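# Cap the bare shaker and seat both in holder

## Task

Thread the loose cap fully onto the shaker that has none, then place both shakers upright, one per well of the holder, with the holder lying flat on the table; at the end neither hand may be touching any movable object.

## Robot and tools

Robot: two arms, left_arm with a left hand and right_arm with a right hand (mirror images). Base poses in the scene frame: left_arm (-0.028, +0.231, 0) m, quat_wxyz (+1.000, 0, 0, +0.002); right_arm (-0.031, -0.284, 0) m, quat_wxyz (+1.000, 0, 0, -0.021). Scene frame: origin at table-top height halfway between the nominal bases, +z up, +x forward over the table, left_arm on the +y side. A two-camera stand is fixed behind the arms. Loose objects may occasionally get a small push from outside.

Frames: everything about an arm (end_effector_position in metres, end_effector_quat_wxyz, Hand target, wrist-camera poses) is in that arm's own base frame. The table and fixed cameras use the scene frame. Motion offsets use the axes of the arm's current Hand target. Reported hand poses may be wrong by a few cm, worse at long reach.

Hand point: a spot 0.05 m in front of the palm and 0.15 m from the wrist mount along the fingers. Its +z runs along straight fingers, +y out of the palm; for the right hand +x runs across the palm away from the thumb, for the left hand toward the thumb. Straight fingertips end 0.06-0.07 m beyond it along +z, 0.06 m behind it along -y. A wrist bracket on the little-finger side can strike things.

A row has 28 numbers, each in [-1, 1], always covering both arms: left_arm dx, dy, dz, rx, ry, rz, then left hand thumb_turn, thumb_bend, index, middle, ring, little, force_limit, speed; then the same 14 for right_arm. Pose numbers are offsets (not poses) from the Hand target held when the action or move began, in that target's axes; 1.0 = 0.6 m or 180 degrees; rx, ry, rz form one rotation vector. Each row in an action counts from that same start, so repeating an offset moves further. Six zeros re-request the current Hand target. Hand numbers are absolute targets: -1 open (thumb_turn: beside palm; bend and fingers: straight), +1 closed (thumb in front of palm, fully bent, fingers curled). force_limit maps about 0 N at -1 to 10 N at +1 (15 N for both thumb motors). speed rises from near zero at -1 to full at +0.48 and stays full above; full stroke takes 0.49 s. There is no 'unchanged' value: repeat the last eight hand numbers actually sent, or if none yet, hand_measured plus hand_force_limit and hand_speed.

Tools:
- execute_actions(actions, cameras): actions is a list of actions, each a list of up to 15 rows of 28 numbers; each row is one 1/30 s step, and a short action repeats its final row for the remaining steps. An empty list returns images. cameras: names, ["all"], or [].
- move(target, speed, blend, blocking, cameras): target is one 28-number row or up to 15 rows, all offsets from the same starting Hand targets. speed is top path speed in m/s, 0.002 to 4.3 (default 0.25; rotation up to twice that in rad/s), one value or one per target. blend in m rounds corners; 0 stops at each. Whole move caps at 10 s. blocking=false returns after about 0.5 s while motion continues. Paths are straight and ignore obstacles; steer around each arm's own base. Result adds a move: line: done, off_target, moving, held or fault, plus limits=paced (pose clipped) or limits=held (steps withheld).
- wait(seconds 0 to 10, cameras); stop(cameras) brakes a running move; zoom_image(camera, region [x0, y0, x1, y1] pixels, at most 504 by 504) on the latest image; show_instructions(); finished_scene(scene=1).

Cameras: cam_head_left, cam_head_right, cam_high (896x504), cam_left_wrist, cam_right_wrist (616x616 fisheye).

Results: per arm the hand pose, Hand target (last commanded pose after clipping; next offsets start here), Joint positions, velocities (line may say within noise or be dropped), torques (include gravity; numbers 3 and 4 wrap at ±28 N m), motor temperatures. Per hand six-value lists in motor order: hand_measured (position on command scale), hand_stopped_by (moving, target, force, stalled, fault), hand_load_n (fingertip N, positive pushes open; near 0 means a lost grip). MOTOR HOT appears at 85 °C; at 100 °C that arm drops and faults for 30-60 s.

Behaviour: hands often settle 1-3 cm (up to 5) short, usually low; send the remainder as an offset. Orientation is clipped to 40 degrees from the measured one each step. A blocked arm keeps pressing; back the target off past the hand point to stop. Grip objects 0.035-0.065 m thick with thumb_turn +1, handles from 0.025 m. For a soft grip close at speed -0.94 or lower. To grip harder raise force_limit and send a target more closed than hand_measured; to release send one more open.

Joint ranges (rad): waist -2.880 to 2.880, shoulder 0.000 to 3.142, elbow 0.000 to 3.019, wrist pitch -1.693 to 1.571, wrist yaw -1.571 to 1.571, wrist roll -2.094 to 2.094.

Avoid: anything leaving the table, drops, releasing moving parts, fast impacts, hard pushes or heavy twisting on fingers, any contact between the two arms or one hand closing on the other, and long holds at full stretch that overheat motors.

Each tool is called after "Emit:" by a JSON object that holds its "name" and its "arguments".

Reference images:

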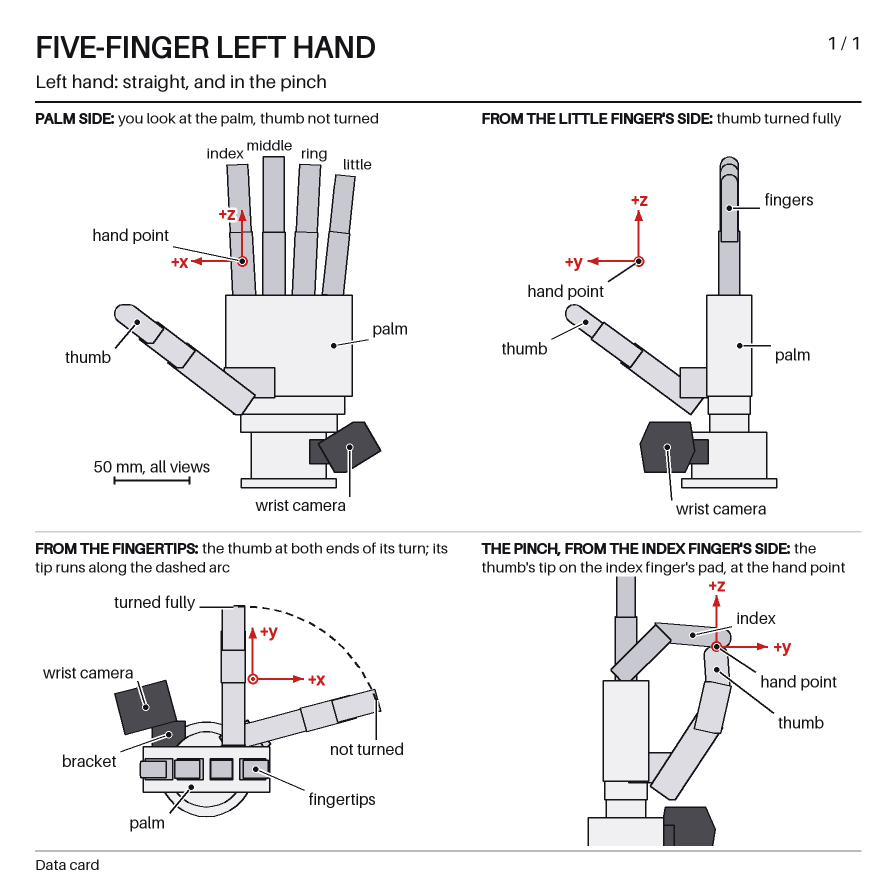

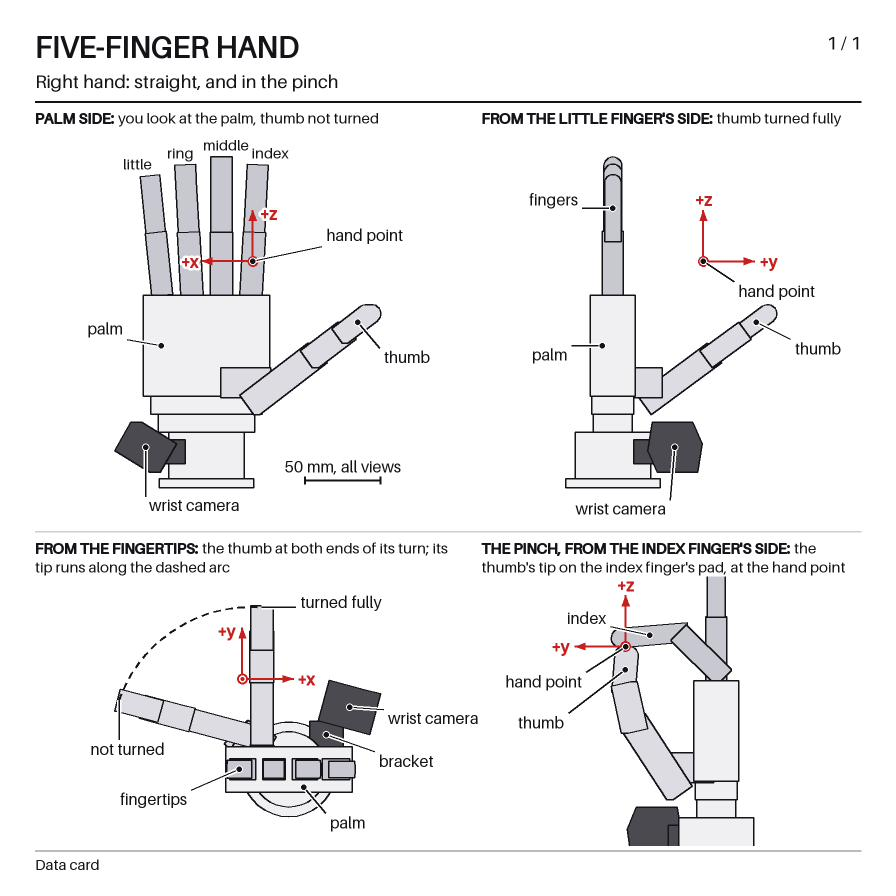

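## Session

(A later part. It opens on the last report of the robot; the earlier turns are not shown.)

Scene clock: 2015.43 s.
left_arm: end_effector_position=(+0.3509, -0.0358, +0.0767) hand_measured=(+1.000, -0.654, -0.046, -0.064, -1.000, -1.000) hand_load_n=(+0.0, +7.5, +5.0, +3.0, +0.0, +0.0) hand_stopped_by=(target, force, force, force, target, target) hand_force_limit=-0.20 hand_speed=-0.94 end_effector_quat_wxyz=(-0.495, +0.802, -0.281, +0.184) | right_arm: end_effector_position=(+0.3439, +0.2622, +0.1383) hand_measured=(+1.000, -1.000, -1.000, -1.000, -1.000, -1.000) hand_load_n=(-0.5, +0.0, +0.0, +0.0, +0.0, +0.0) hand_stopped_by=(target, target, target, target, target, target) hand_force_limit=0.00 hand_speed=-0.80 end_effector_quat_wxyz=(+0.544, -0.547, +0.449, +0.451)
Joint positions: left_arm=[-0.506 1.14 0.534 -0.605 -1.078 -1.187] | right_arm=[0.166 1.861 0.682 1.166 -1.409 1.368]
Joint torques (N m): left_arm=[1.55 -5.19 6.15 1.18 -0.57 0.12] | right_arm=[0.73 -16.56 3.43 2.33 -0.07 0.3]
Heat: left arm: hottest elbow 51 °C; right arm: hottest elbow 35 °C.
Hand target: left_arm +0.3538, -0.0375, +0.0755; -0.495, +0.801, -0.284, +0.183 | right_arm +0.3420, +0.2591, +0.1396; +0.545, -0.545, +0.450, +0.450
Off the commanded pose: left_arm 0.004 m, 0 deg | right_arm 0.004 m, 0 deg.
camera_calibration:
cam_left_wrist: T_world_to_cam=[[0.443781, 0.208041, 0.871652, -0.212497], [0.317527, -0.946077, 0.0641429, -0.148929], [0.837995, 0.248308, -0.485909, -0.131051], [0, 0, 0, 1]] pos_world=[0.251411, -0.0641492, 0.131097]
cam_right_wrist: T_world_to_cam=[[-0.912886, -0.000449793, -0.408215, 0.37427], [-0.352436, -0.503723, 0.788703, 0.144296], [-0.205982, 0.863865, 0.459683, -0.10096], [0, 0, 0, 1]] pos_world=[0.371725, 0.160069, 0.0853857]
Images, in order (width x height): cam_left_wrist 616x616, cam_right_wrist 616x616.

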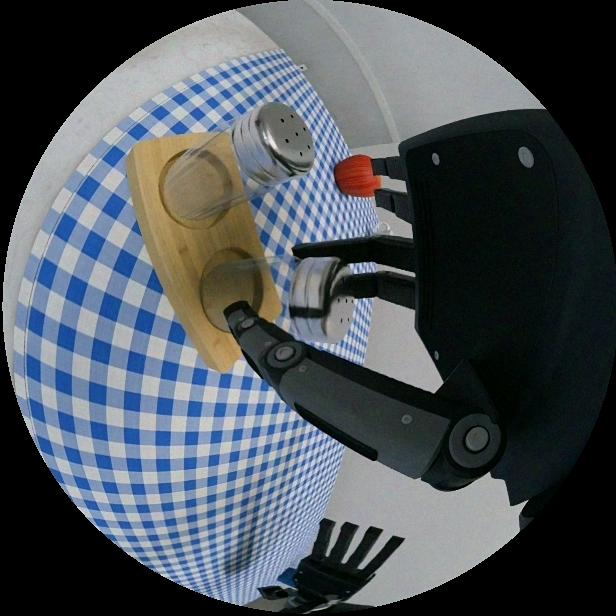

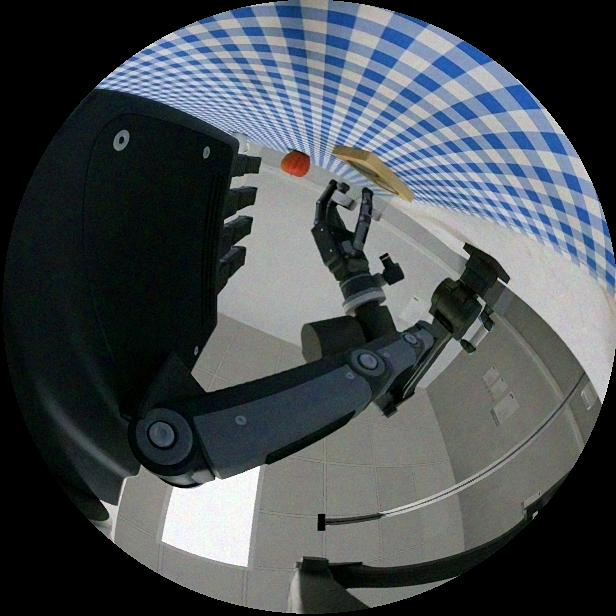

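Emit:
{"name": "move", "arguments": {"target": [[0.0027, -0.1716, -0.0842, 0, 0, 0, 1, -0.45, 0.3, 0.3, -1, -1, -0.2, -0.94, 0, 0, 0, 0, 0, 0, 1, -1, -1, -1, -1, -1, 0, -0.8], [0.0072, -0.1665, -0.0943, -0.0032, 0.1998, 0.0981, 1, -0.45, 0.3, 0.3, -1, -1, -0.2, -0.94, 0, 0, 0, 0, 0, 0, 1, -1, -1, -1, -1, -1, 0, -0.8], [0.0108, -0.16, -0.1072, -0.0065, 0.4096, 0.201, 1, -0.45, 0.3, 0.3, -1, -1, -0.2, -0.94, 0, 0, 0, 0, 0, 0, 1, -1, -1, -1, -1, -1, 0, -0.8], [0.0103, -0.1257, -0.0903, -0.0065, 0.4096, 0.201, 1, -0.45, 0.3, 0.3, -1, -1, -0.2, -0.94, 0, 0, 0, 0, 0, 0, 1, -1, -1, -1, -1, -1, 0, -0.8]], "speed": [0.08, 0.15, 0.15, 0.08], "blend": [0.02, 0.02, 0, 0], "cameras": ["cam_left_wrist", "cam_right_wrist"]}}

Emit:
{"name": "zoom_image", "arguments": {"camera": "cam_left_wrist", "region": [200, 210, 370, 360]}}

Emit:
{"name": "zoom_image", "arguments": {"camera": "cam_right_wrist", "region": [270, 180, 390, 300]}}

Scene clock: 2033.37 s.
left_arm: end_effector_position=(+0.3391, -0.0582, +0.1599) hand_measured=(+1.000, -0.654, -0.048, -0.064, -1.000, -1.000) hand_load_n=(+0.5, +8.0, +5.0, +2.5, +0.0, +0.0) hand_stopped_by=(target, force, force, force, target, target) hand_force_limit=-0.20 hand_speed=-0.94 end_effector_quat_wxyz=(+0.238, -0.424, +0.742, -0.462) | right_arm: end_effector_position=(+0.3439, +0.2622, +0.1383) hand_measured=(+1.000, -1.000, -1.000, -1.000, -1.000, -1.000) hand_load_n=(-0.5, +0.0, +0.0, +0.0, +0.0, +0.0) hand_stopped_by=(target, target, target, target, target, target) hand_force_limit=0.00 hand_speed=-0.80 end_effector_quat_wxyz=(+0.544, -0.547, +0.449, +0.451)
Joint positions: left_arm=[0.208 0.825 0.535 -0.341 0.678 0.387] | right_arm=[0.166 1.861 0.682 1.166 -1.409 1.368]
Joint torques (N m): left_arm=[2.67 -3.55 8.35 2.22 0.54 0.07] | right_arm=[0.67 -16.56 3.43 2.33 -0.06 0.3]
Heat: left arm: hottest elbow 50 °C; right arm: hottest elbow 35 °C.
Hand target: left_arm +0.3482, -0.0524, +0.1673; +0.251, -0.418, +0.739, -0.464 | right_arm +0.3420, +0.2591, +0.1396; +0.545, -0.545, +0.450, +0.450
Off the commanded pose: left_arm 0.013 m, 2 deg | right_arm 0.004 m, 0 deg.
move: off_target (left_arm)
camera_calibration:
cam_left_wrist: T_world_to_cam=[[0.28679, -0.407249, 0.867122, -0.256951], [-0.896112, -0.43408, 0.0925099, 0.265097], [0.338726, -0.803569, -0.48943, 0.0335285], [0, 0, 0, 1]] pos_world=[0.299891, 0.037373, 0.214693]
cam_right_wrist: T_world_to_cam=[[-0.912886, -0.000449793, -0.408215, 0.37427], [-0.352436, -0.503723, 0.788703, 0.144296], [-0.205982, 0.863865, 0.459683, -0.10096], [0, 0, 0, 1]] pos_world=[0.371725, 0.160069, 0.0853857]
Images, in order (width x height): cam_left_wrist 616x616, cam_right_wrist 616x616.

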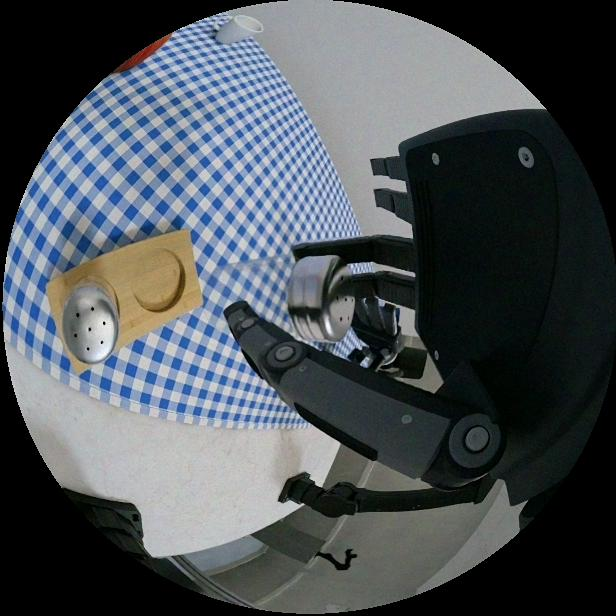

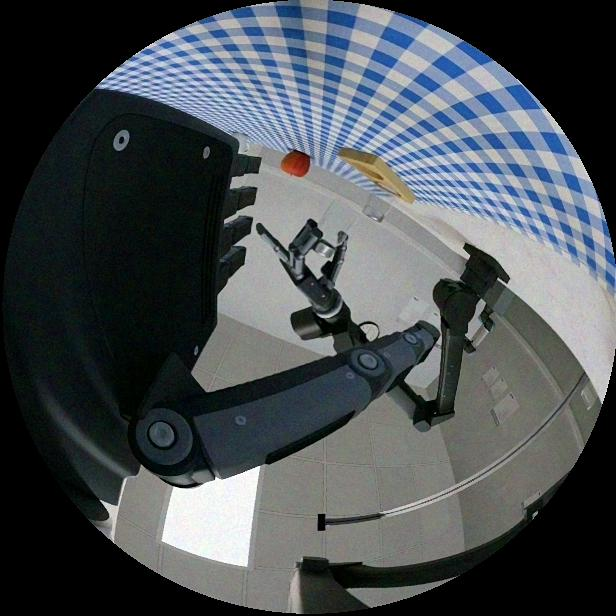

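Scaled by 2.965 from the camera's 616x616 image, which has a finer 880x880 frame.

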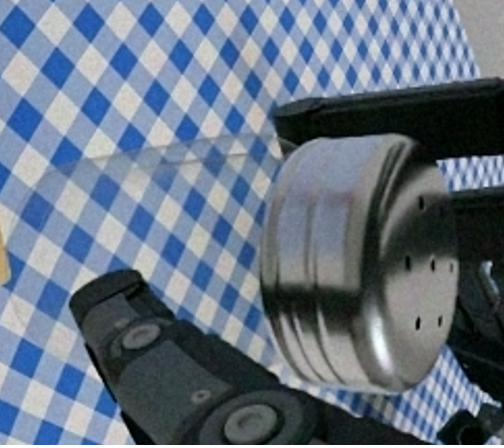

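Scaled by 4.200 from the camera's 616x616 image, which has a finer 880x880 frame.

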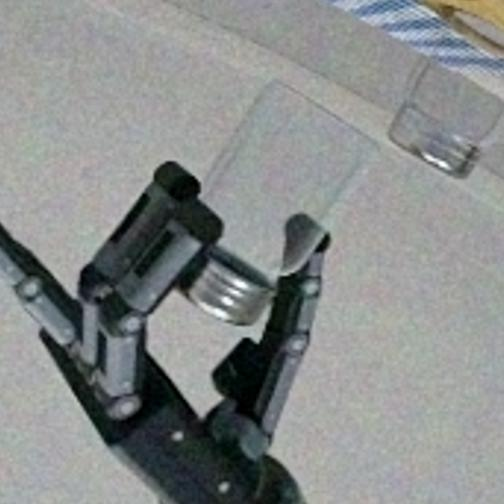

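Emit:
{"name": "move", "arguments": {"target": [[0, 0, 0, 0, 0, 0, 1, -0.45, 0.3, 0.3, -1, -1, -0.2, -0.94, 0.0035, 0.0052, 0.3015, 0, 0, 0, 1, -1, -1, -1, -1, -1, 0, -0.8], [0, 0, 0, 0, 0, 0, 1, -0.45, 0.3, 0.3, -1, -1, -0.2, -0.94, 0.005, 0.0055, 0.3977, 0, 0, 0, 1, -1, -1, -1, -1, -1, 0, -0.8]], "speed": [0.12, 0.06], "blend": [0.01, 0], "cameras": ["cam_left_wrist", "cam_right_wrist"]}}

Emit:
{"name": "zoom_image", "arguments": {"camera": "cam_right_wrist", "region": [220, 220, 440, 440]}}

Scene clock: 2042.80 s.
left_arm: end_effector_position=(+0.3391, -0.0582, +0.1599) hand_measured=(+1.000, -0.654, -0.048, -0.064, -1.000, -1.000) hand_load_n=(+0.5, +7.5, +5.0, +3.0, +0.0, +0.0) hand_stopped_by=(target, force, force, force, target, target) hand_force_limit=-0.20 hand_speed=-0.94 end_effector_quat_wxyz=(+0.238, -0.424, +0.742, -0.462) | right_arm: end_effector_position=(+0.3334, +0.4883, +0.1395) hand_measured=(+1.000, -1.000, -1.000, -1.000, -1.000, -1.000) hand_load_n=(-0.5, +0.0, +0.0, +0.0, +0.0, +0.0) hand_stopped_by=(target, target, target, target, target, target) hand_force_limit=0.00 hand_speed=-0.80 end_effector_quat_wxyz=(+0.551, -0.547, +0.447, +0.445)
Joint positions: left_arm=[0.208 0.825 0.535 -0.341 0.678 0.387] | right_arm=[0.637 1.969 0.915 1.058 -0.928 1.368]
Joint torques (N m): left_arm=[2.61 -3.55 8.34 2.17 0.54 0.08] | right_arm=[1.61 -17.38 7.94 1.76 0.09 0.32]
Heat: left arm: hottest elbow 50 °C; right arm: hottest elbow 35 °C.
Hand target: left_arm +0.3481, -0.0524, +0.1672; +0.251, -0.418, +0.739, -0.464 | right_arm +0.3394, +0.4977, +0.1359; +0.545, -0.545, +0.450, +0.450
Off the commanded pose: left_arm 0.013 m, 2 deg | right_arm 0.012 m, 1 deg.
move: off_target (left_arm, right_arm)
camera_calibration:
cam_left_wrist: T_world_to_cam=[[0.28679, -0.407249, 0.867122, -0.256951], [-0.896112, -0.43408, 0.0925099, 0.265097], [0.338726, -0.803569, -0.48943, 0.0335285], [0, 0, 0, 1]] pos_world=[0.299891, 0.037373, 0.214693]
cam_right_wrist: T_world_to_cam=[[-0.906416, 0.0107371, -0.422249, 0.359578], [-0.369771, -0.503353, 0.780964, 0.260166], [-0.204155, 0.864014, 0.460217, -0.299732], [0, 0, 0, 1]] pos_world=[0.360937, 0.386067, 0.0865934]
Images, in order (width x height): cam_left_wrist 616x616, cam_right_wrist 616x616.

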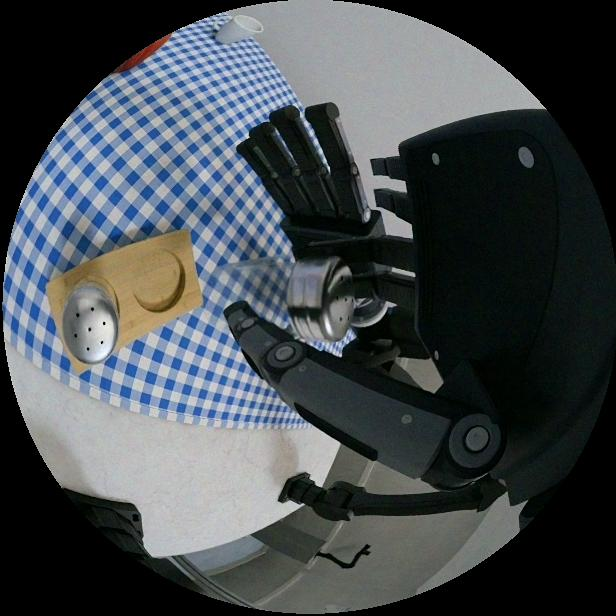

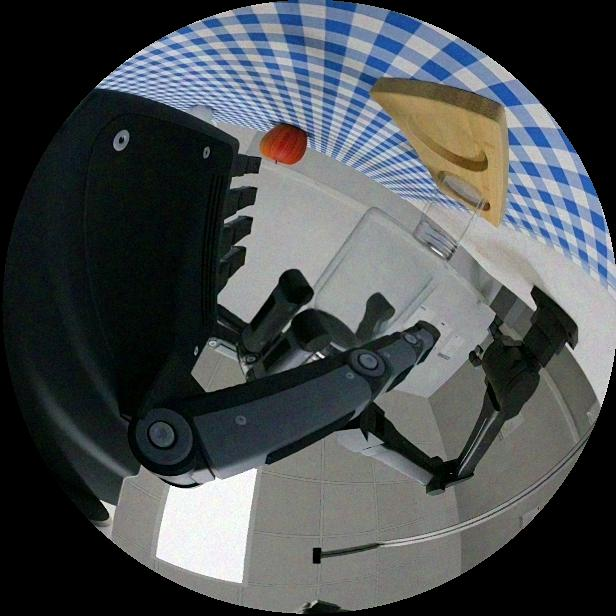

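Scaled by 2.291 from the camera's 616x616 image, which has a finer 880x880 frame.

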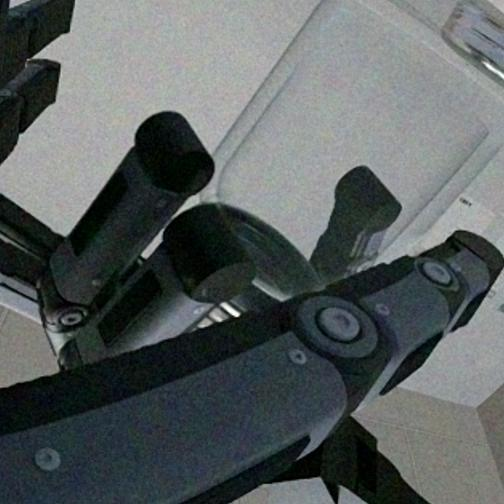

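Emit:
{"name": "move", "arguments": {"target": [0, 0, 0, 0, 0, 0, 1, -0.45, 0.3, 0.3, -1, -1, -0.2, -0.94, 0.0283, 0.0029, 0, 0, 0, 0, 1, -1, -1, -1, -1, -1, 0, -0.8], "speed": 0.06, "cameras": ["cam_right_wrist"]}}

Emit:
{"name": "zoom_image", "arguments": {"camera": "cam_right_wrist", "region": [220, 220, 440, 440]}}

Scene clock: 2045.53 s.
left_arm: end_effector_position=(+0.3391, -0.0582, +0.1599) hand_measured=(+1.000, -0.654, -0.048, -0.064, -1.000, -1.000) hand_load_n=(+0.5, +8.0, +5.0, +3.0, +0.0, +0.0) hand_stopped_by=(target, force, force, force, target, target) hand_force_limit=-0.20 hand_speed=-0.94 end_effector_quat_wxyz=(+0.238, -0.424, +0.742, -0.462) | right_arm: end_effector_position=(+0.3354, +0.4898, +0.1184) hand_measured=(+1.000, -1.000, -1.000, -1.000, -1.000, -1.000) hand_load_n=(-0.5, +0.0, +0.0, +0.0, +0.0, +0.0) hand_stopped_by=(target, target, target, target, target, target) hand_force_limit=0.00 hand_speed=-0.80 end_effector_quat_wxyz=(+0.541, -0.546, +0.457, +0.447)
Joint positions: left_arm=[0.208 0.825 0.535 -0.341 0.678 0.387] | right_arm=[0.637 2.016 0.924 1.066 -0.928 1.368]
Joint torques (N m): left_arm=[2.73 -3.55 8.34 2.14 0.54 0.09] | right_arm=[1.61 -17.9 7.56 2.76 0 0.32]
Heat: left arm: hottest elbow 50 °C; right arm: hottest elbow 36 °C.
Hand target: left_arm +0.3481, -0.0524, +0.1672; +0.251, -0.418, +0.739, -0.464 | right_arm +0.3409, +0.4977, +0.1189; +0.545, -0.545, +0.450, +0.450
Off the commanded pose: left_arm 0.013 m, 2 deg | right_arm 0.010 m, 1 deg.
move: off_target (left_arm)
camera_calibration:
cam_right_wrist: T_world_to_cam=[[-0.916143, 0.00359874, -0.400836, 0.356675], [-0.351134, -0.489555, 0.798148, 0.263141], [-0.193359, 0.871965, 0.449766, -0.297152], [0, 0, 0, 1]] pos_world=[0.361706, 0.386645, 0.0665911]
Images, in order (width x height): cam_right_wrist 616x616.

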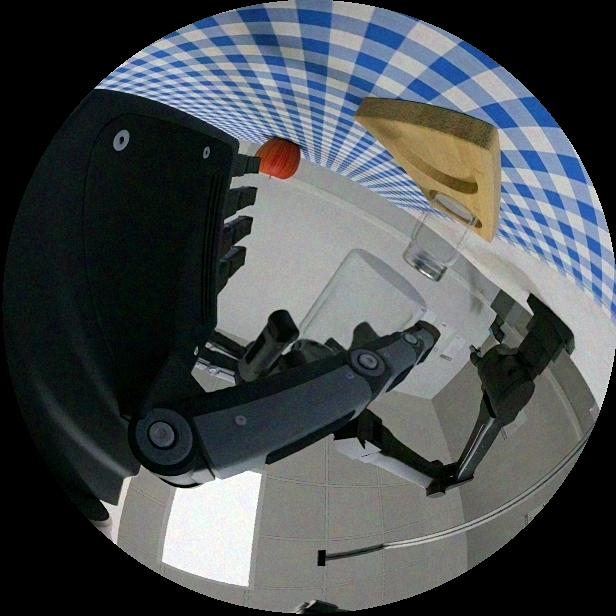

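Scaled by 2.291 from the camera's 616x616 image, which has a finer 880x880 frame.

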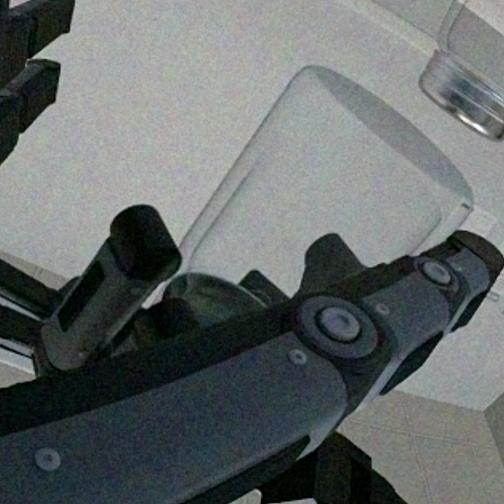

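Emit:
{"name": "execute_actions", "arguments": {"actions": [[[0,0,0,0,0,0,1,-0.45,0.3,0.3,-1,-1,-0.2,-0.94,0,0,0,0,0,0,1,-0.3,0.35,0.35,-1,-1,0.3,-0.94]],[[0,0,0,0,0,0,1,-0.45,0.3,0.3,-1,-1,-0.2,-0.94,0,0,0,0,0,0,1,-0.3,0.35,0.35,-1,-1,0.3,-0.94]],[[0,0,0,0,0,0,1,-0.45,0.3,0.3,-1,-1,-0.2,-0.94,0,0,0,0,0,0,1,-0.3,0.35,0.35,-1,-1,0.3,-0.94]],[[0,0,0,0,0,0,1,-0.45,0.3,0.3,-1,-1,-0.2,-0.94,0,0,0,0,0,0,1,-0.3,0.35,0.35,-1,-1,0.3,-0.94]]], "cameras": ["cam_right_wrist","cam_left_wrist"]}}

Scene clock: 2066.47 s.
left_arm: end_effector_position=(+0.3433, -0.0554, +0.1625) hand_measured=(+1.000, -0.654, -0.048, -0.064, -1.000, -1.000) hand_load_n=(-1.5, +7.0, +5.5, +3.0, +0.0, +0.0) hand_stopped_by=(target, force, force, force, target, target) hand_force_limit=-0.20 hand_speed=-0.94 end_effector_quat_wxyz=(+0.250, -0.415, +0.742, -0.463) | right_arm: end_effector_position=(+0.3319, +0.4899, +0.1133) hand_measured=(+1.000, -0.574, -0.170, -0.170, -1.000, -1.000) hand_load_n=(-2.5, +4.0, +0.0, +0.0, +0.0, +0.0) hand_stopped_by=(target, moving, moving, moving, target, target) hand_force_limit=0.30 hand_speed=-0.94 end_effector_quat_wxyz=(+0.534, -0.549, +0.457, +0.452)
Joint positions: left_arm=[0.211 0.825 0.535 -0.321 0.678 0.4] | right_arm=[0.64 2.025 0.924 1.066 -0.938 1.368]
Joint torques (N m): left_arm=[1.96 -3.55 8.38 1.42 0.54 -0.02] | right_arm=[1.38 -18.67 7.46 2.77 0.36 0.32]
Heat: left arm: hottest elbow 51 °C; right arm: hottest elbow 37 °C.
Hand target: left_arm +0.3482, -0.0525, +0.1673; +0.251, -0.418, +0.739, -0.464 | right_arm +0.3408, +0.4977, +0.1190; +0.545, -0.545, +0.450, +0.450
Off the commanded pose: left_arm 0.007 m, 1 deg | right_arm 0.013 m, 2 deg.
not at rest: the robot was still moving 3 seconds after this call's last action.
camera_calibration:
cam_left_wrist: T_world_to_cam=[[0.26351, -0.419384, 0.868723, -0.252144], [-0.898879, -0.433597, 0.0633348, 0.275554], [0.350114, -0.797566, -0.491233, 0.0323958], [0, 0, 0, 1]] pos_world=[0.30279, 0.0395721, 0.217505]
cam_right_wrist: T_world_to_cam=[[-0.91921, -0.0108531, -0.393618, 0.358746], [-0.338294, -0.489813, 0.803518, 0.26127], [-0.20152, 0.87176, 0.446569, -0.292489], [0, 0, 0, 1]] pos_world=[0.359207, 0.386847, 0.0618902]
Images, in order (width x height): cam_left_wrist 616x616, cam_right_wrist 616x616.

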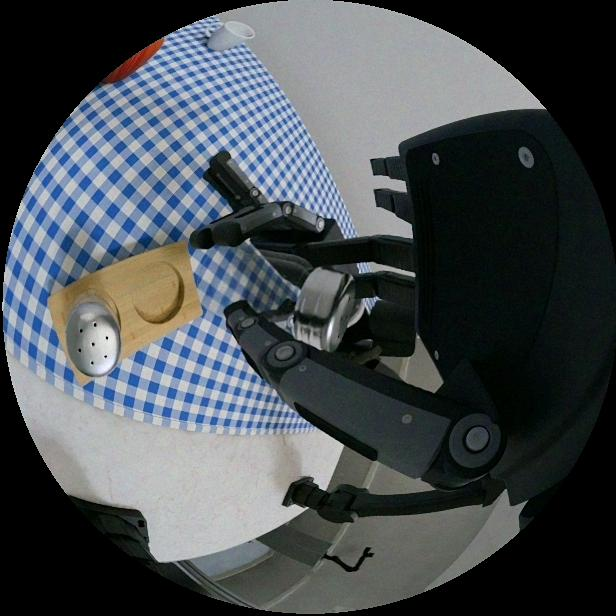

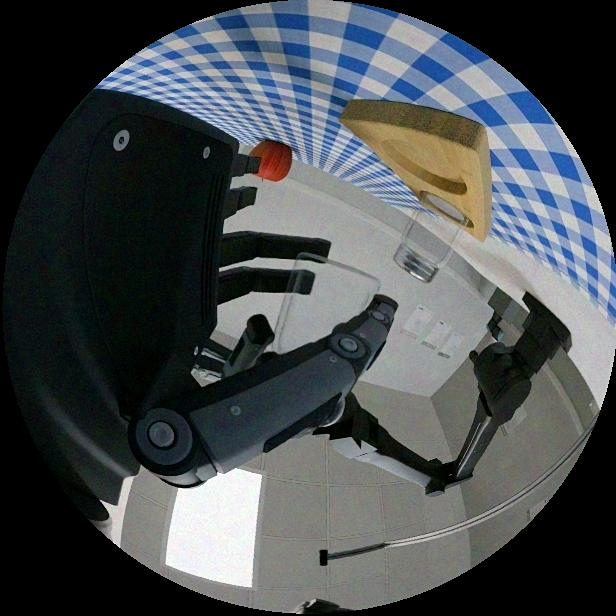

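Emit:
{"name": "execute_actions", "arguments": {"actions": [[[0,0,0,0,0,0,1,-0.45,0.3,0.3,-1,-1,-0.2,-0.94,0,0,0,0,0,0,1,-0.3,0.35,0.35,-1,-1,0.3,-0.94]],[[0,0,0,0,0,0,1,-0.45,0.3,0.3,-1,-1,-0.2,-0.94,0,0,0,0,0,0,1,-0.3,0.35,0.35,-1,-1,0.3,-0.94]]], "cameras": ["cam_right_wrist","cam_left_wrist"]}}

Scene clock: 2068.87 s.
left_arm: end_effector_position=(+0.3434, -0.0554, +0.1627) hand_measured=(+1.000, -0.654, -0.048, -0.064, -1.000, -1.000) hand_load_n=(-2.0, +7.0, +5.5, +3.0, +0.0, +0.0) hand_stopped_by=(target, force, force, force, target, target) hand_force_limit=-0.20 hand_speed=-0.94 end_effector_quat_wxyz=(+0.250, -0.415, +0.742, -0.463) | right_arm: end_effector_position=(+0.3318, +0.4901, +0.1129) hand_measured=(+1.000, -0.554, -0.088, -0.128, -1.000, -1.000) hand_load_n=(-1.0, +11.5, +7.5, +3.0, +0.0, +0.0) hand_stopped_by=(target, force, force, force, target, target) hand_force_limit=0.30 hand_speed=-0.94 end_effector_quat_wxyz=(+0.534, -0.549, +0.457, +0.452)
Joint positions: left_arm=[0.211 0.825 0.535 -0.32 0.679 0.4] | right_arm=[0.64 2.026 0.924 1.066 -0.938 1.368]
Joint torques (N m): left_arm=[2.2 -3.37 8.35 1.43 0.52 -0.07] | right_arm=[1.32 -18.84 7.45 2.77 0.34 0.33]
Heat: left arm: hottest elbow 51 °C; right arm: hottest elbow 37 °C.
Hand target: left_arm +0.3481, -0.0525, +0.1673; +0.251, -0.418, +0.739, -0.465 | right_arm +0.3409, +0.4977, +0.1189; +0.545, -0.545, +0.450, +0.450
Off the commanded pose: left_arm 0.007 m, 1 deg | right_arm 0.013 m, 2 deg.
camera_calibration:
cam_left_wrist: T_world_to_cam=[[0.262182, -0.419395, 0.869119, -0.252009], [-0.899259, -0.432949, 0.0623543, 0.275988], [0.350133, -0.797912, -0.490656, 0.0321772], [0, 0, 0, 1]] pos_world=[0.302991, 0.0394722, 0.217604]
cam_right_wrist: T_world_to_cam=[[-0.919428, -0.0106601, -0.393113, 0.35847], [-0.338059, -0.489292, 0.803934, 0.261294], [-0.200917, 0.872055, 0.446265, -0.292729], [0, 0, 0, 1]] pos_world=[0.359106, 0.386946, 0.0614902]
Images, in order (width x height): cam_left_wrist 616x616, cam_right_wrist 616x616.

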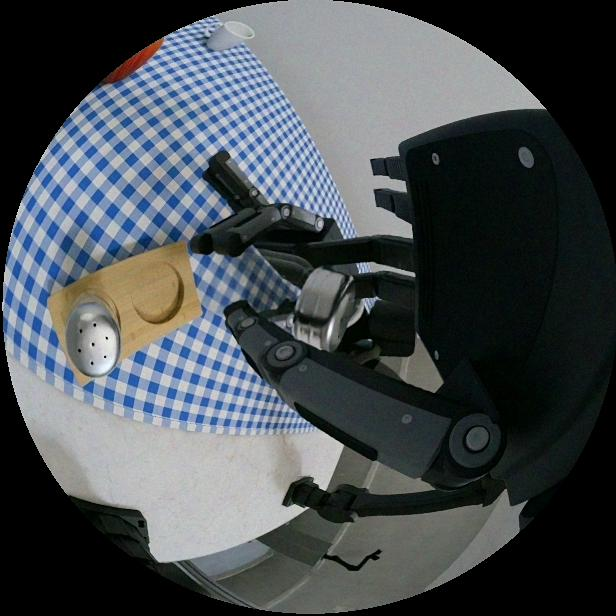

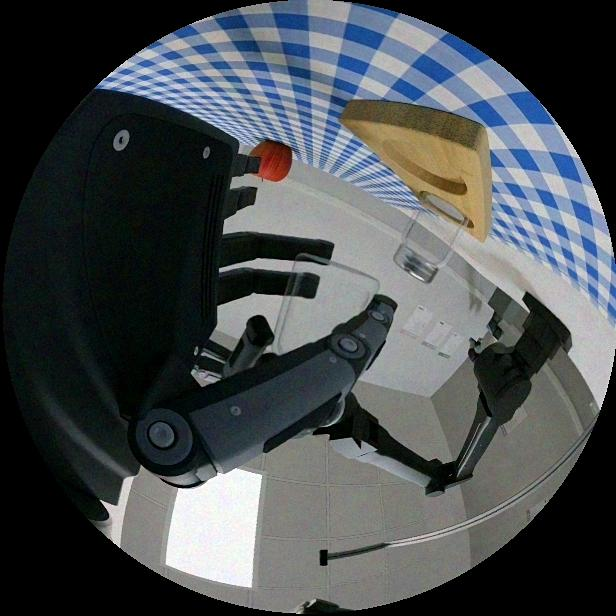

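Emit:
{"name": "zoom_image", "arguments": {"camera": "cam_right_wrist", "region": [190, 230, 400, 400]}}

Emit:
{"name": "zoom_image", "arguments": {"camera": "cam_left_wrist", "region": [230, 230, 390, 390]}}

Scaled by 2.400 from the camera's 616x616 image, which has a finer 880x880 frame.

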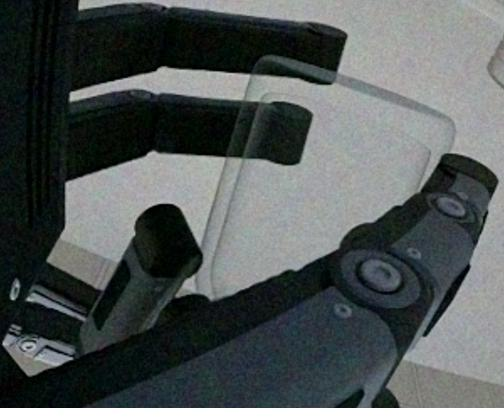

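Scaled by 3.150 from the camera's 616x616 image, which has a finer 880x880 frame.

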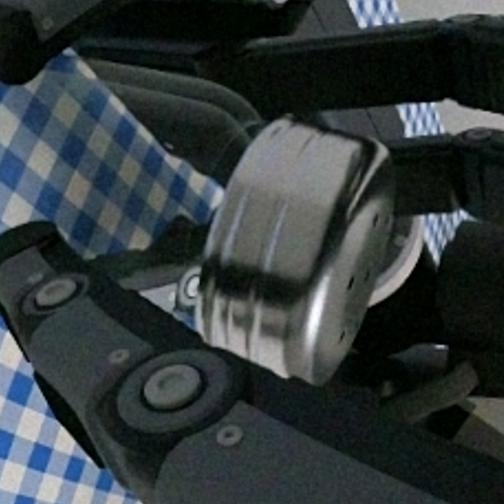

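Emit:
{"name": "zoom_image", "arguments": {"camera": "cam_right_wrist", "region": [260, 240, 340, 360]}}

Emit:
{"name": "zoom_image", "arguments": {"camera": "cam_right_wrist", "region": [330, 250, 410, 330]}}

Scaled by 4.200 from the camera's 616x616 image, which has a finer 880x880 frame.

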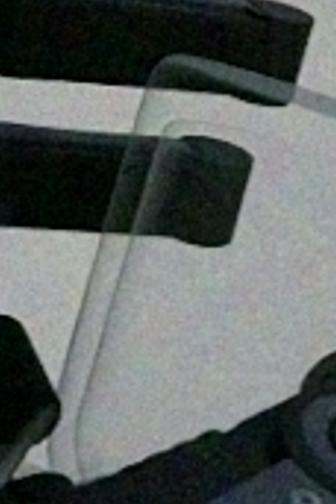

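Scaled by 6.300 from the camera's 616x616 image, which has a finer 880x880 frame.

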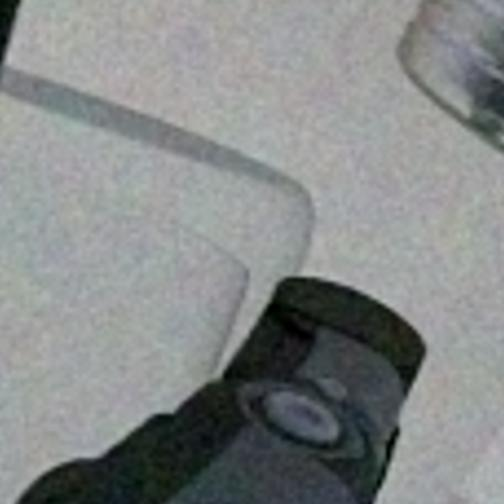

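Emit:
{"name": "zoom_image", "arguments": {"camera": "cam_right_wrist", "region": [385, 180, 485, 290]}}

Scaled by 4.582 from the camera's 616x616 image, which has a finer 880x880 frame.

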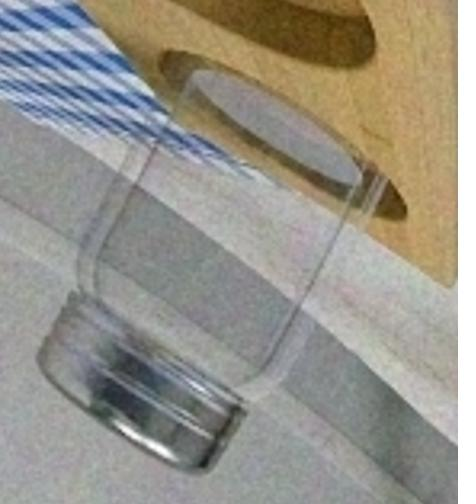

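Emit:
{"name": "execute_actions", "arguments": {"actions": [[[0,0,0,0,0,0,1,-0.72,-0.18,-0.18,-1,-1,0,-0.8,0,0,0,0,0,0,1,-0.3,0.35,0.35,-1,-1,0.3,-0.94]],[[0,0,0,0,0,0,1,-0.8,-0.35,-0.35,-1,-1,0,-0.8,0,0,0,0,0,0,1,-0.3,0.35,0.35,-1,-1,0.3,-0.94]],[[0,0,0,0,0,0,1,-0.8,-0.35,-0.35,-1,-1,0,-0.8,0,0,0,0,0,0,1,-0.3,0.35,0.35,-1,-1,0.3,-0.94]]], "cameras": ["cam_right_wrist","cam_left_wrist"]}}

Scene clock: 2095.23 s.
left_arm: end_effector_position=(+0.3434, -0.0556, +0.1628) hand_measured=(+1.000, -0.800, -0.350, -0.350, -1.000, -1.000) hand_load_n=(+0.0, +0.0, +0.0, +0.0, +0.0, +0.0) hand_stopped_by=(target, target, target, target, target, target) hand_force_limit=0.00 hand_speed=-0.80 end_effector_quat_wxyz=(+0.250, -0.415, +0.742, -0.463) | right_arm: end_effector_position=(+0.3334, +0.4906, +0.1129) hand_measured=(+1.000, -0.554, -0.088, -0.128, -1.000, -1.000) hand_load_n=(-0.5, +11.5, +8.0, +3.5, +0.0, +0.0) hand_stopped_by=(target, force, force, force, target, target) hand_force_limit=0.30 hand_speed=-0.94 end_effector_quat_wxyz=(+0.536, -0.547, +0.459, +0.450)
Joint positions: left_arm=[0.211 0.825 0.535 -0.32 0.68 0.4] | right_arm=[0.64 2.026 0.924 1.066 -0.93 1.368]
Joint torques (N m): left_arm=[2.14 -3.43 8.38 1.47 0.49 -0.07] | right_arm=[1.32 -18.84 7.46 2.78 0.05 0.32]
Heat: left arm: hottest elbow 51 °C; right arm: hottest elbow 37 °C.
Hand target: left_arm +0.3481, -0.0525, +0.1673; +0.251, -0.418, +0.739, -0.465 | right_arm +0.3408, +0.4977, +0.1189; +0.545, -0.545, +0.450, +0.450
Off the commanded pose: left_arm 0.007 m, 1 deg | right_arm 0.012 m, 2 deg.
camera_calibration:
cam_left_wrist: T_world_to_cam=[[0.261836, -0.419207, 0.869314, -0.251995], [-0.899531, -0.432373, 0.0624354, 0.275988], [0.349694, -0.798323, -0.490301, 0.0321687], [0, 0, 0, 1]] pos_world=[0.302992, 0.0393724, 0.217604]
cam_right_wrist: T_world_to_cam=[[-0.919417, -0.00339648, -0.39327, 0.356303], [-0.342093, -0.486418, 0.803971, 0.262009], [-0.194025, 0.873719, 0.446059, -0.295958], [0, 0, 0, 1]] pos_world=[0.359799, 0.38724, 0.0614905]
Images, in order (width x height): cam_left_wrist 616x616, cam_right_wrist 616x616.

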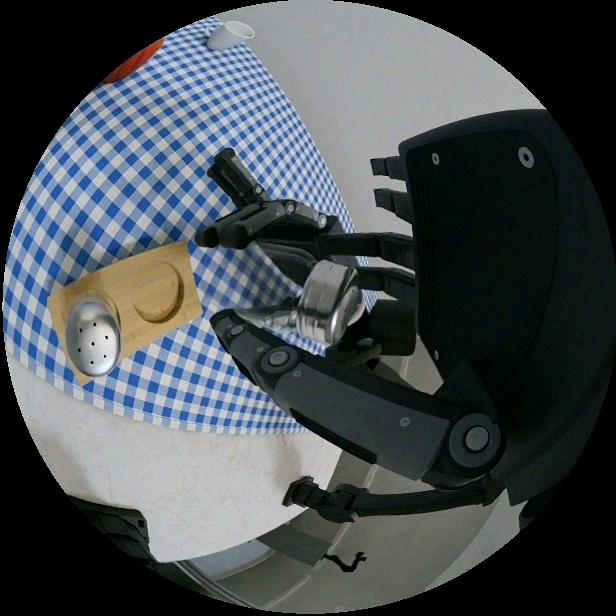

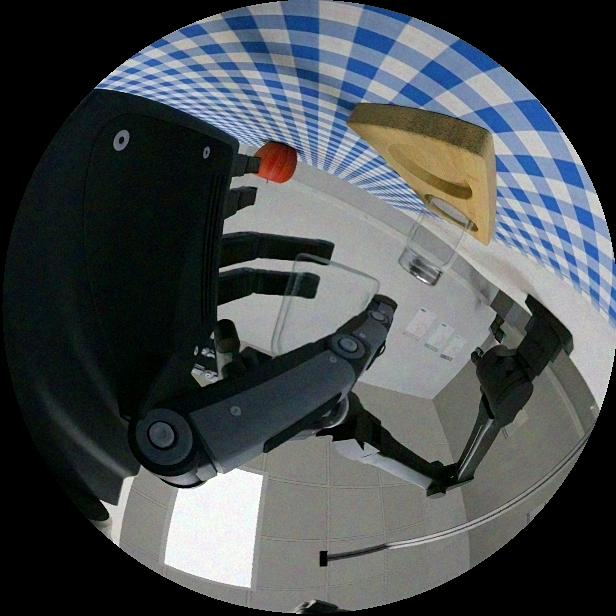

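Emit:
{"name": "move", "arguments": {"target": [0.0014,-0.0899,-0.0441,0,0,0,1,-0.8,-0.35,-0.35,-1,-1,0,-0.8,0,0,0,0,0,0,1,-0.3,0.35,0.35,-1,-1,0.3,-0.94], "speed": 0.1, "cameras": ["cam_right_wrist","cam_left_wrist"]}}

Scene clock: 2097.80 s.
left_arm: end_effector_position=(+0.3365, -0.0570, +0.1958) hand_measured=(+1.000, -0.800, -0.350, -0.350, -1.000, -1.000) hand_load_n=(+0.0, +0.0, +0.0, +0.0, +0.0, +0.0) hand_stopped_by=(target, target, target, target, target, target) hand_force_limit=0.00 hand_speed=-0.80 end_effector_quat_wxyz=(+0.227, -0.429, +0.746, -0.456) | right_arm: end_effector_position=(+0.3334, +0.4906, +0.1129) hand_measured=(+1.000, -0.554, -0.088, -0.128, -1.000, -1.000) hand_load_n=(-1.0, +11.5, +8.0, +3.5, +0.0, +0.0) hand_stopped_by=(target, force, force, force, target, target) hand_force_limit=0.30 hand_speed=-0.94 end_effector_quat_wxyz=(+0.536, -0.547, +0.459, +0.450)
Joint positions: left_arm=[0.211 0.803 0.635 -0.498 0.68 0.4] | right_arm=[0.64 2.026 0.924 1.066 -0.93 1.368]
Joint torques (N m): left_arm=[2.14 -5.19 11.34 1.25 0.49 -0.08] | right_arm=[1.32 -18.9 7.47 2.78 0.05 0.32]
Heat: left arm: hottest elbow 51 °C; right arm: hottest elbow 38 °C.
Hand target: left_arm +0.3484, -0.0524, +0.2274; +0.251, -0.418, +0.739, -0.465 | right_arm +0.3408, +0.4977, +0.1189; +0.545, -0.545, +0.450, +0.450
Off the commanded pose: left_arm 0.034 m, 3 deg | right_arm 0.012 m, 2 deg.
move: off_target (left_arm, right_arm)
camera_calibration:
cam_left_wrist: T_world_to_cam=[[0.309571, -0.408979, 0.85843, -0.292914], [-0.894544, -0.431374, 0.117077, 0.254817], [0.322423, -0.804147, -0.499391, 0.0602477], [0, 0, 0, 1]] pos_world=[0.299197, 0.0385736, 0.2517]
cam_right_wrist: T_world_to_cam=[[-0.919417, -0.00339648, -0.39327, 0.356303], [-0.342093, -0.486418, 0.803971, 0.262009], [-0.194025, 0.873719, 0.446059, -0.295958], [0, 0, 0, 1]] pos_world=[0.359799, 0.38724, 0.0614905]
Images, in order (width x height): cam_left_wrist 616x616, cam_right_wrist 616x616.

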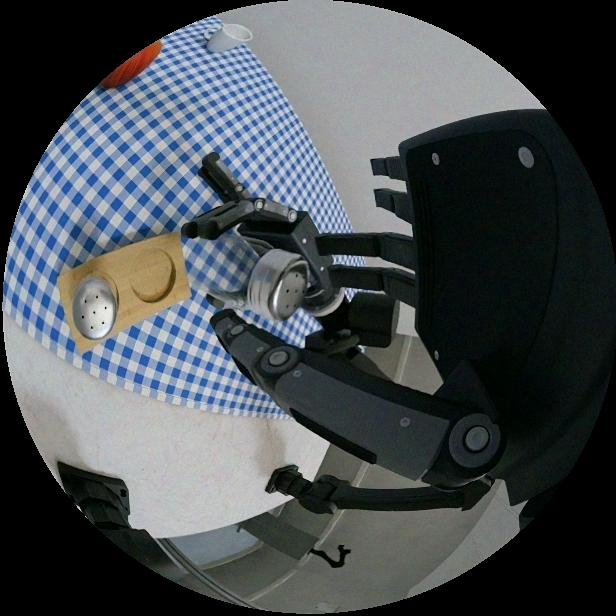

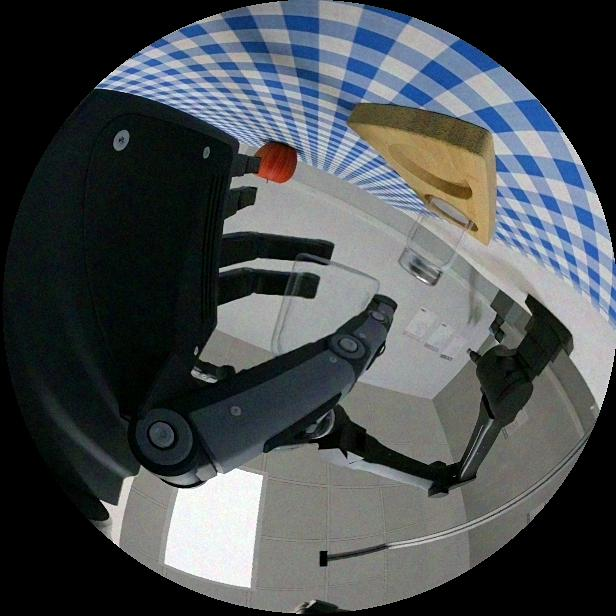

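Emit:
{"name": "zoom_image", "arguments": {"camera": "cam_left_wrist", "region": [230, 235, 320, 325]}}

Emit:
{"name": "zoom_image", "arguments": {"camera": "cam_right_wrist", "region": [265, 245, 395, 375]}}

Scaled by 5.600 from the camera's 616x616 image, which has a finer 880x880 frame.

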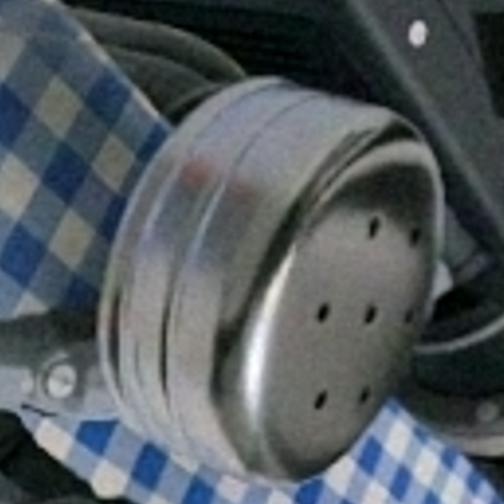

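Scaled by 3.877 from the camera's 616x616 image, which has a finer 880x880 frame.

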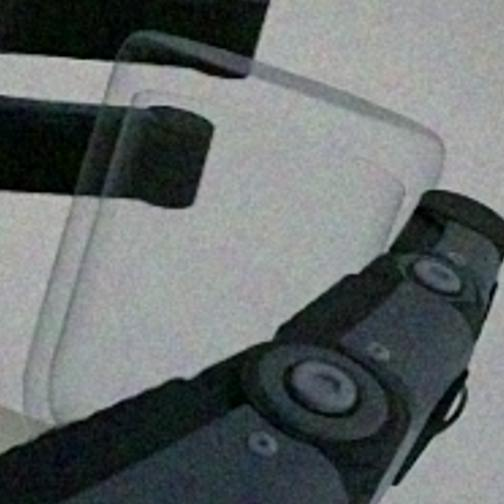

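Emit:
{"name": "zoom_image", "arguments": {"camera": "cam_left_wrist", "region": [60, 260, 140, 360]}}

Scaled by 5.040 from the camera's 616x616 image, which has a finer 880x880 frame.

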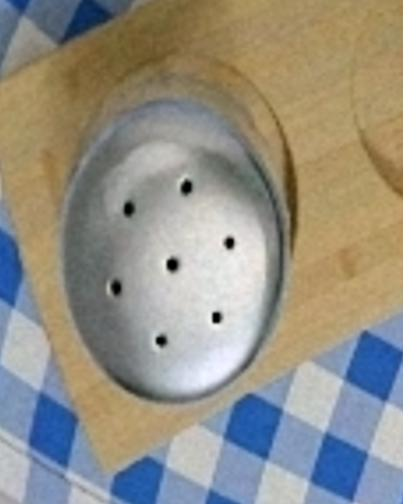

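Emit:
{"name": "move", "arguments": {"target": [[0.0009,-0.0449,-0.0221,0,0,0,1,-0.8,-0.35,-0.35,-1,-1,0,-0.8,0,0,0,0,0,0,1,-0.3,0.35,0.35,-1,-1,0.3,-0.94],[-0.0037,-0.0350,-0.0145,0.0022,-0.1096,-0.0540,1,-0.8,-0.35,-0.35,-1,-1,0,-0.8,0,0,0,-0.00875,0.0773,0.0498,1,-0.3,0.35,0.35,-1,-1,0.3,-0.94],[-0.0072,-0.0230,-0.0010,0.0061,-0.3089,-0.1521,1,-0.8,-0.35,-0.35,-1,-1,0,-0.8,0,0,0,-0.00875,0.0773,0.0498,1,-0.3,0.35,0.35,-1,-1,0.3,-0.94],[-0.0130,-0.0163,0.0038,0.0093,-0.4684,-0.2306,1,-0.8,-0.35,-0.35,-1,-1,0,-0.8,0,0,0,-0.00875,0.0773,0.0498,1,-0.3,0.35,0.35,-1,-1,0.3,-0.94],[-0.0113,0.0032,0.0135,0.0081,-0.4087,-0.2012,1,-0.8,-0.35,-0.35,-1,-1,0,-0.8,0,0,0,-0.00875,0.0773,0.0498,1,-0.3,0.35,0.35,-1,-1,0.3,-0.94]], "speed": [0.12,0.12,0.25,0.25,0.12], "blend": [0.02,0.02,0.02,0,0], "cameras": ["cam_right_wrist","cam_left_wrist"]}}

Scene clock: 2169.93 s.
left_arm: end_effector_position=(+0.3560, -0.0520, +0.2127) hand_measured=(+1.000, -0.800, -0.350, -0.350, -1.000, -1.000) hand_load_n=(+0.0, +0.0, +0.0, +0.0, +0.0, -0.5) hand_stopped_by=(target, target, target, target, target, target) hand_force_limit=0.00 hand_speed=-0.80 end_effector_quat_wxyz=(-0.497, +0.798, -0.291, +0.175) | right_arm: end_effector_position=(+0.3321, +0.4875, +0.1008) hand_measured=(+1.000, -0.554, -0.088, -0.128, -1.000, -1.000) hand_load_n=(-0.5, +11.5, +8.0, +3.5, +0.0, +0.0) hand_stopped_by=(target, force, force, force, target, target) hand_force_limit=0.30 hand_speed=-0.94 end_effector_quat_wxyz=(-0.426, +0.561, -0.564, -0.431)
Joint positions: left_arm=[-0.548 1.027 0.855 -1.123 -1.092 -1.251] | right_arm=[0.64 1.893 0.924 0.536 -0.887 1.235]
Joint torques (N m): left_arm=[2.26 -7.71 7.17 1.05 -0.55 0.18] | right_arm=[1.55 -20.25 8.85 1.89 -0.28 0.14]
Motor temperatures (°C): left_arm=[28 29 55 26 29 27] | right_arm=[31 36 38 28 28 28]
Heat: left arm: hottest elbow 55 °C; right arm: hottest elbow 38 °C.
Hand target: left_arm +0.3574, -0.0500, +0.2219; -0.495, +0.800, -0.283, +0.186 | right_arm +0.3408, +0.4977, +0.1191; -0.443, +0.566, -0.548, -0.428
Off the commanded pose: left_arm 0.010 m, 2 deg | right_arm 0.023 m, 3 deg.
move: off_target (right_arm); blend cut to 0.0152 m at target 1
camera_calibration:
cam_left_wrist: T_world_to_cam=[[0.463953, 0.189704, 0.865309, -0.336716], [0.310151, -0.949762, 0.0419255, -0.167407], [0.829792, 0.248925, -0.499482, -0.059378], [0, 0, 0, 1]] pos_world=[0.257413, -0.0803395, 0.268724]
cam_right_wrist: T_world_to_cam=[[-0.975412, -0.0575361, -0.212749, 0.377187], [-0.190761, -0.263034, 0.94574, 0.09634], [-0.110374, 0.963069, 0.245591, -0.339205], [0, 0, 0, 1]] pos_world=[0.348851, 0.37372, 0.072439]
Images, in order (width x height): cam_left_wrist 616x616, cam_right_wrist 616x616.

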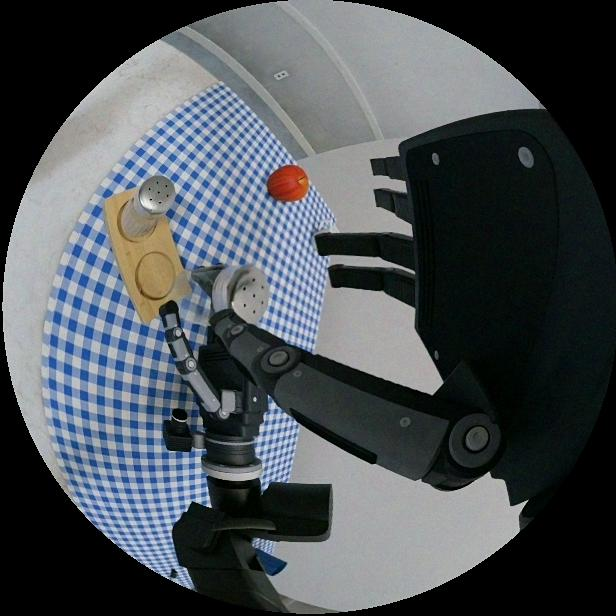

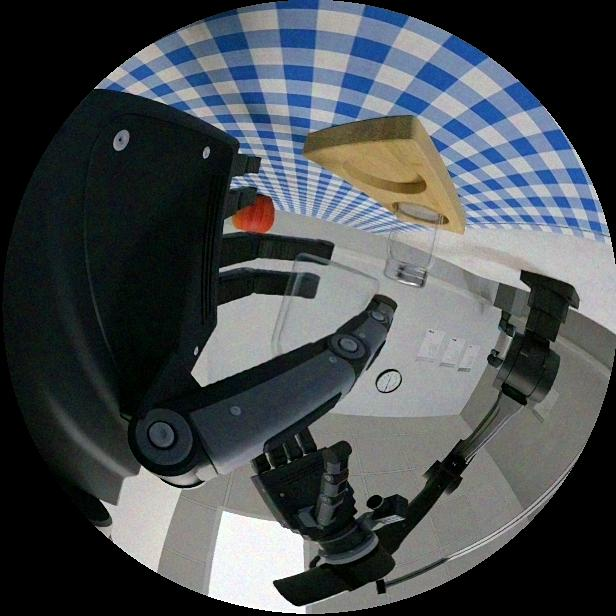

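Emit:
{"name": "zoom_image", "arguments": {"camera": "cam_left_wrist", "region": [190, 245, 290, 345]}}

Emit:
{"name": "zoom_image", "arguments": {"camera": "cam_left_wrist", "region": [110, 160, 200, 250]}}

Scaled by 5.040 from the camera's 616x616 image, which has a finer 880x880 frame.

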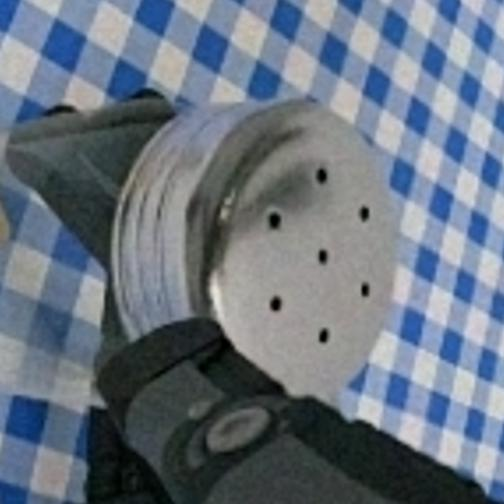

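Scaled by 5.600 from the camera's 616x616 image, which has a finer 880x880 frame.

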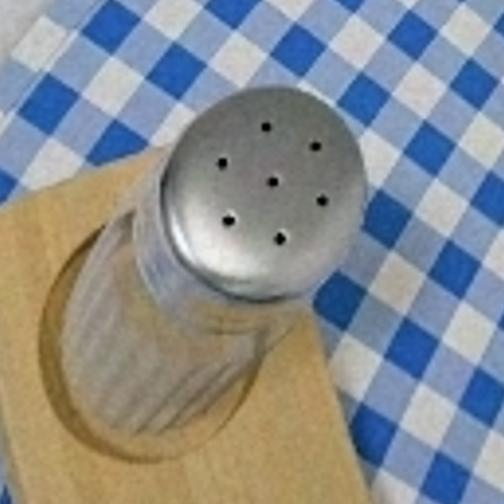

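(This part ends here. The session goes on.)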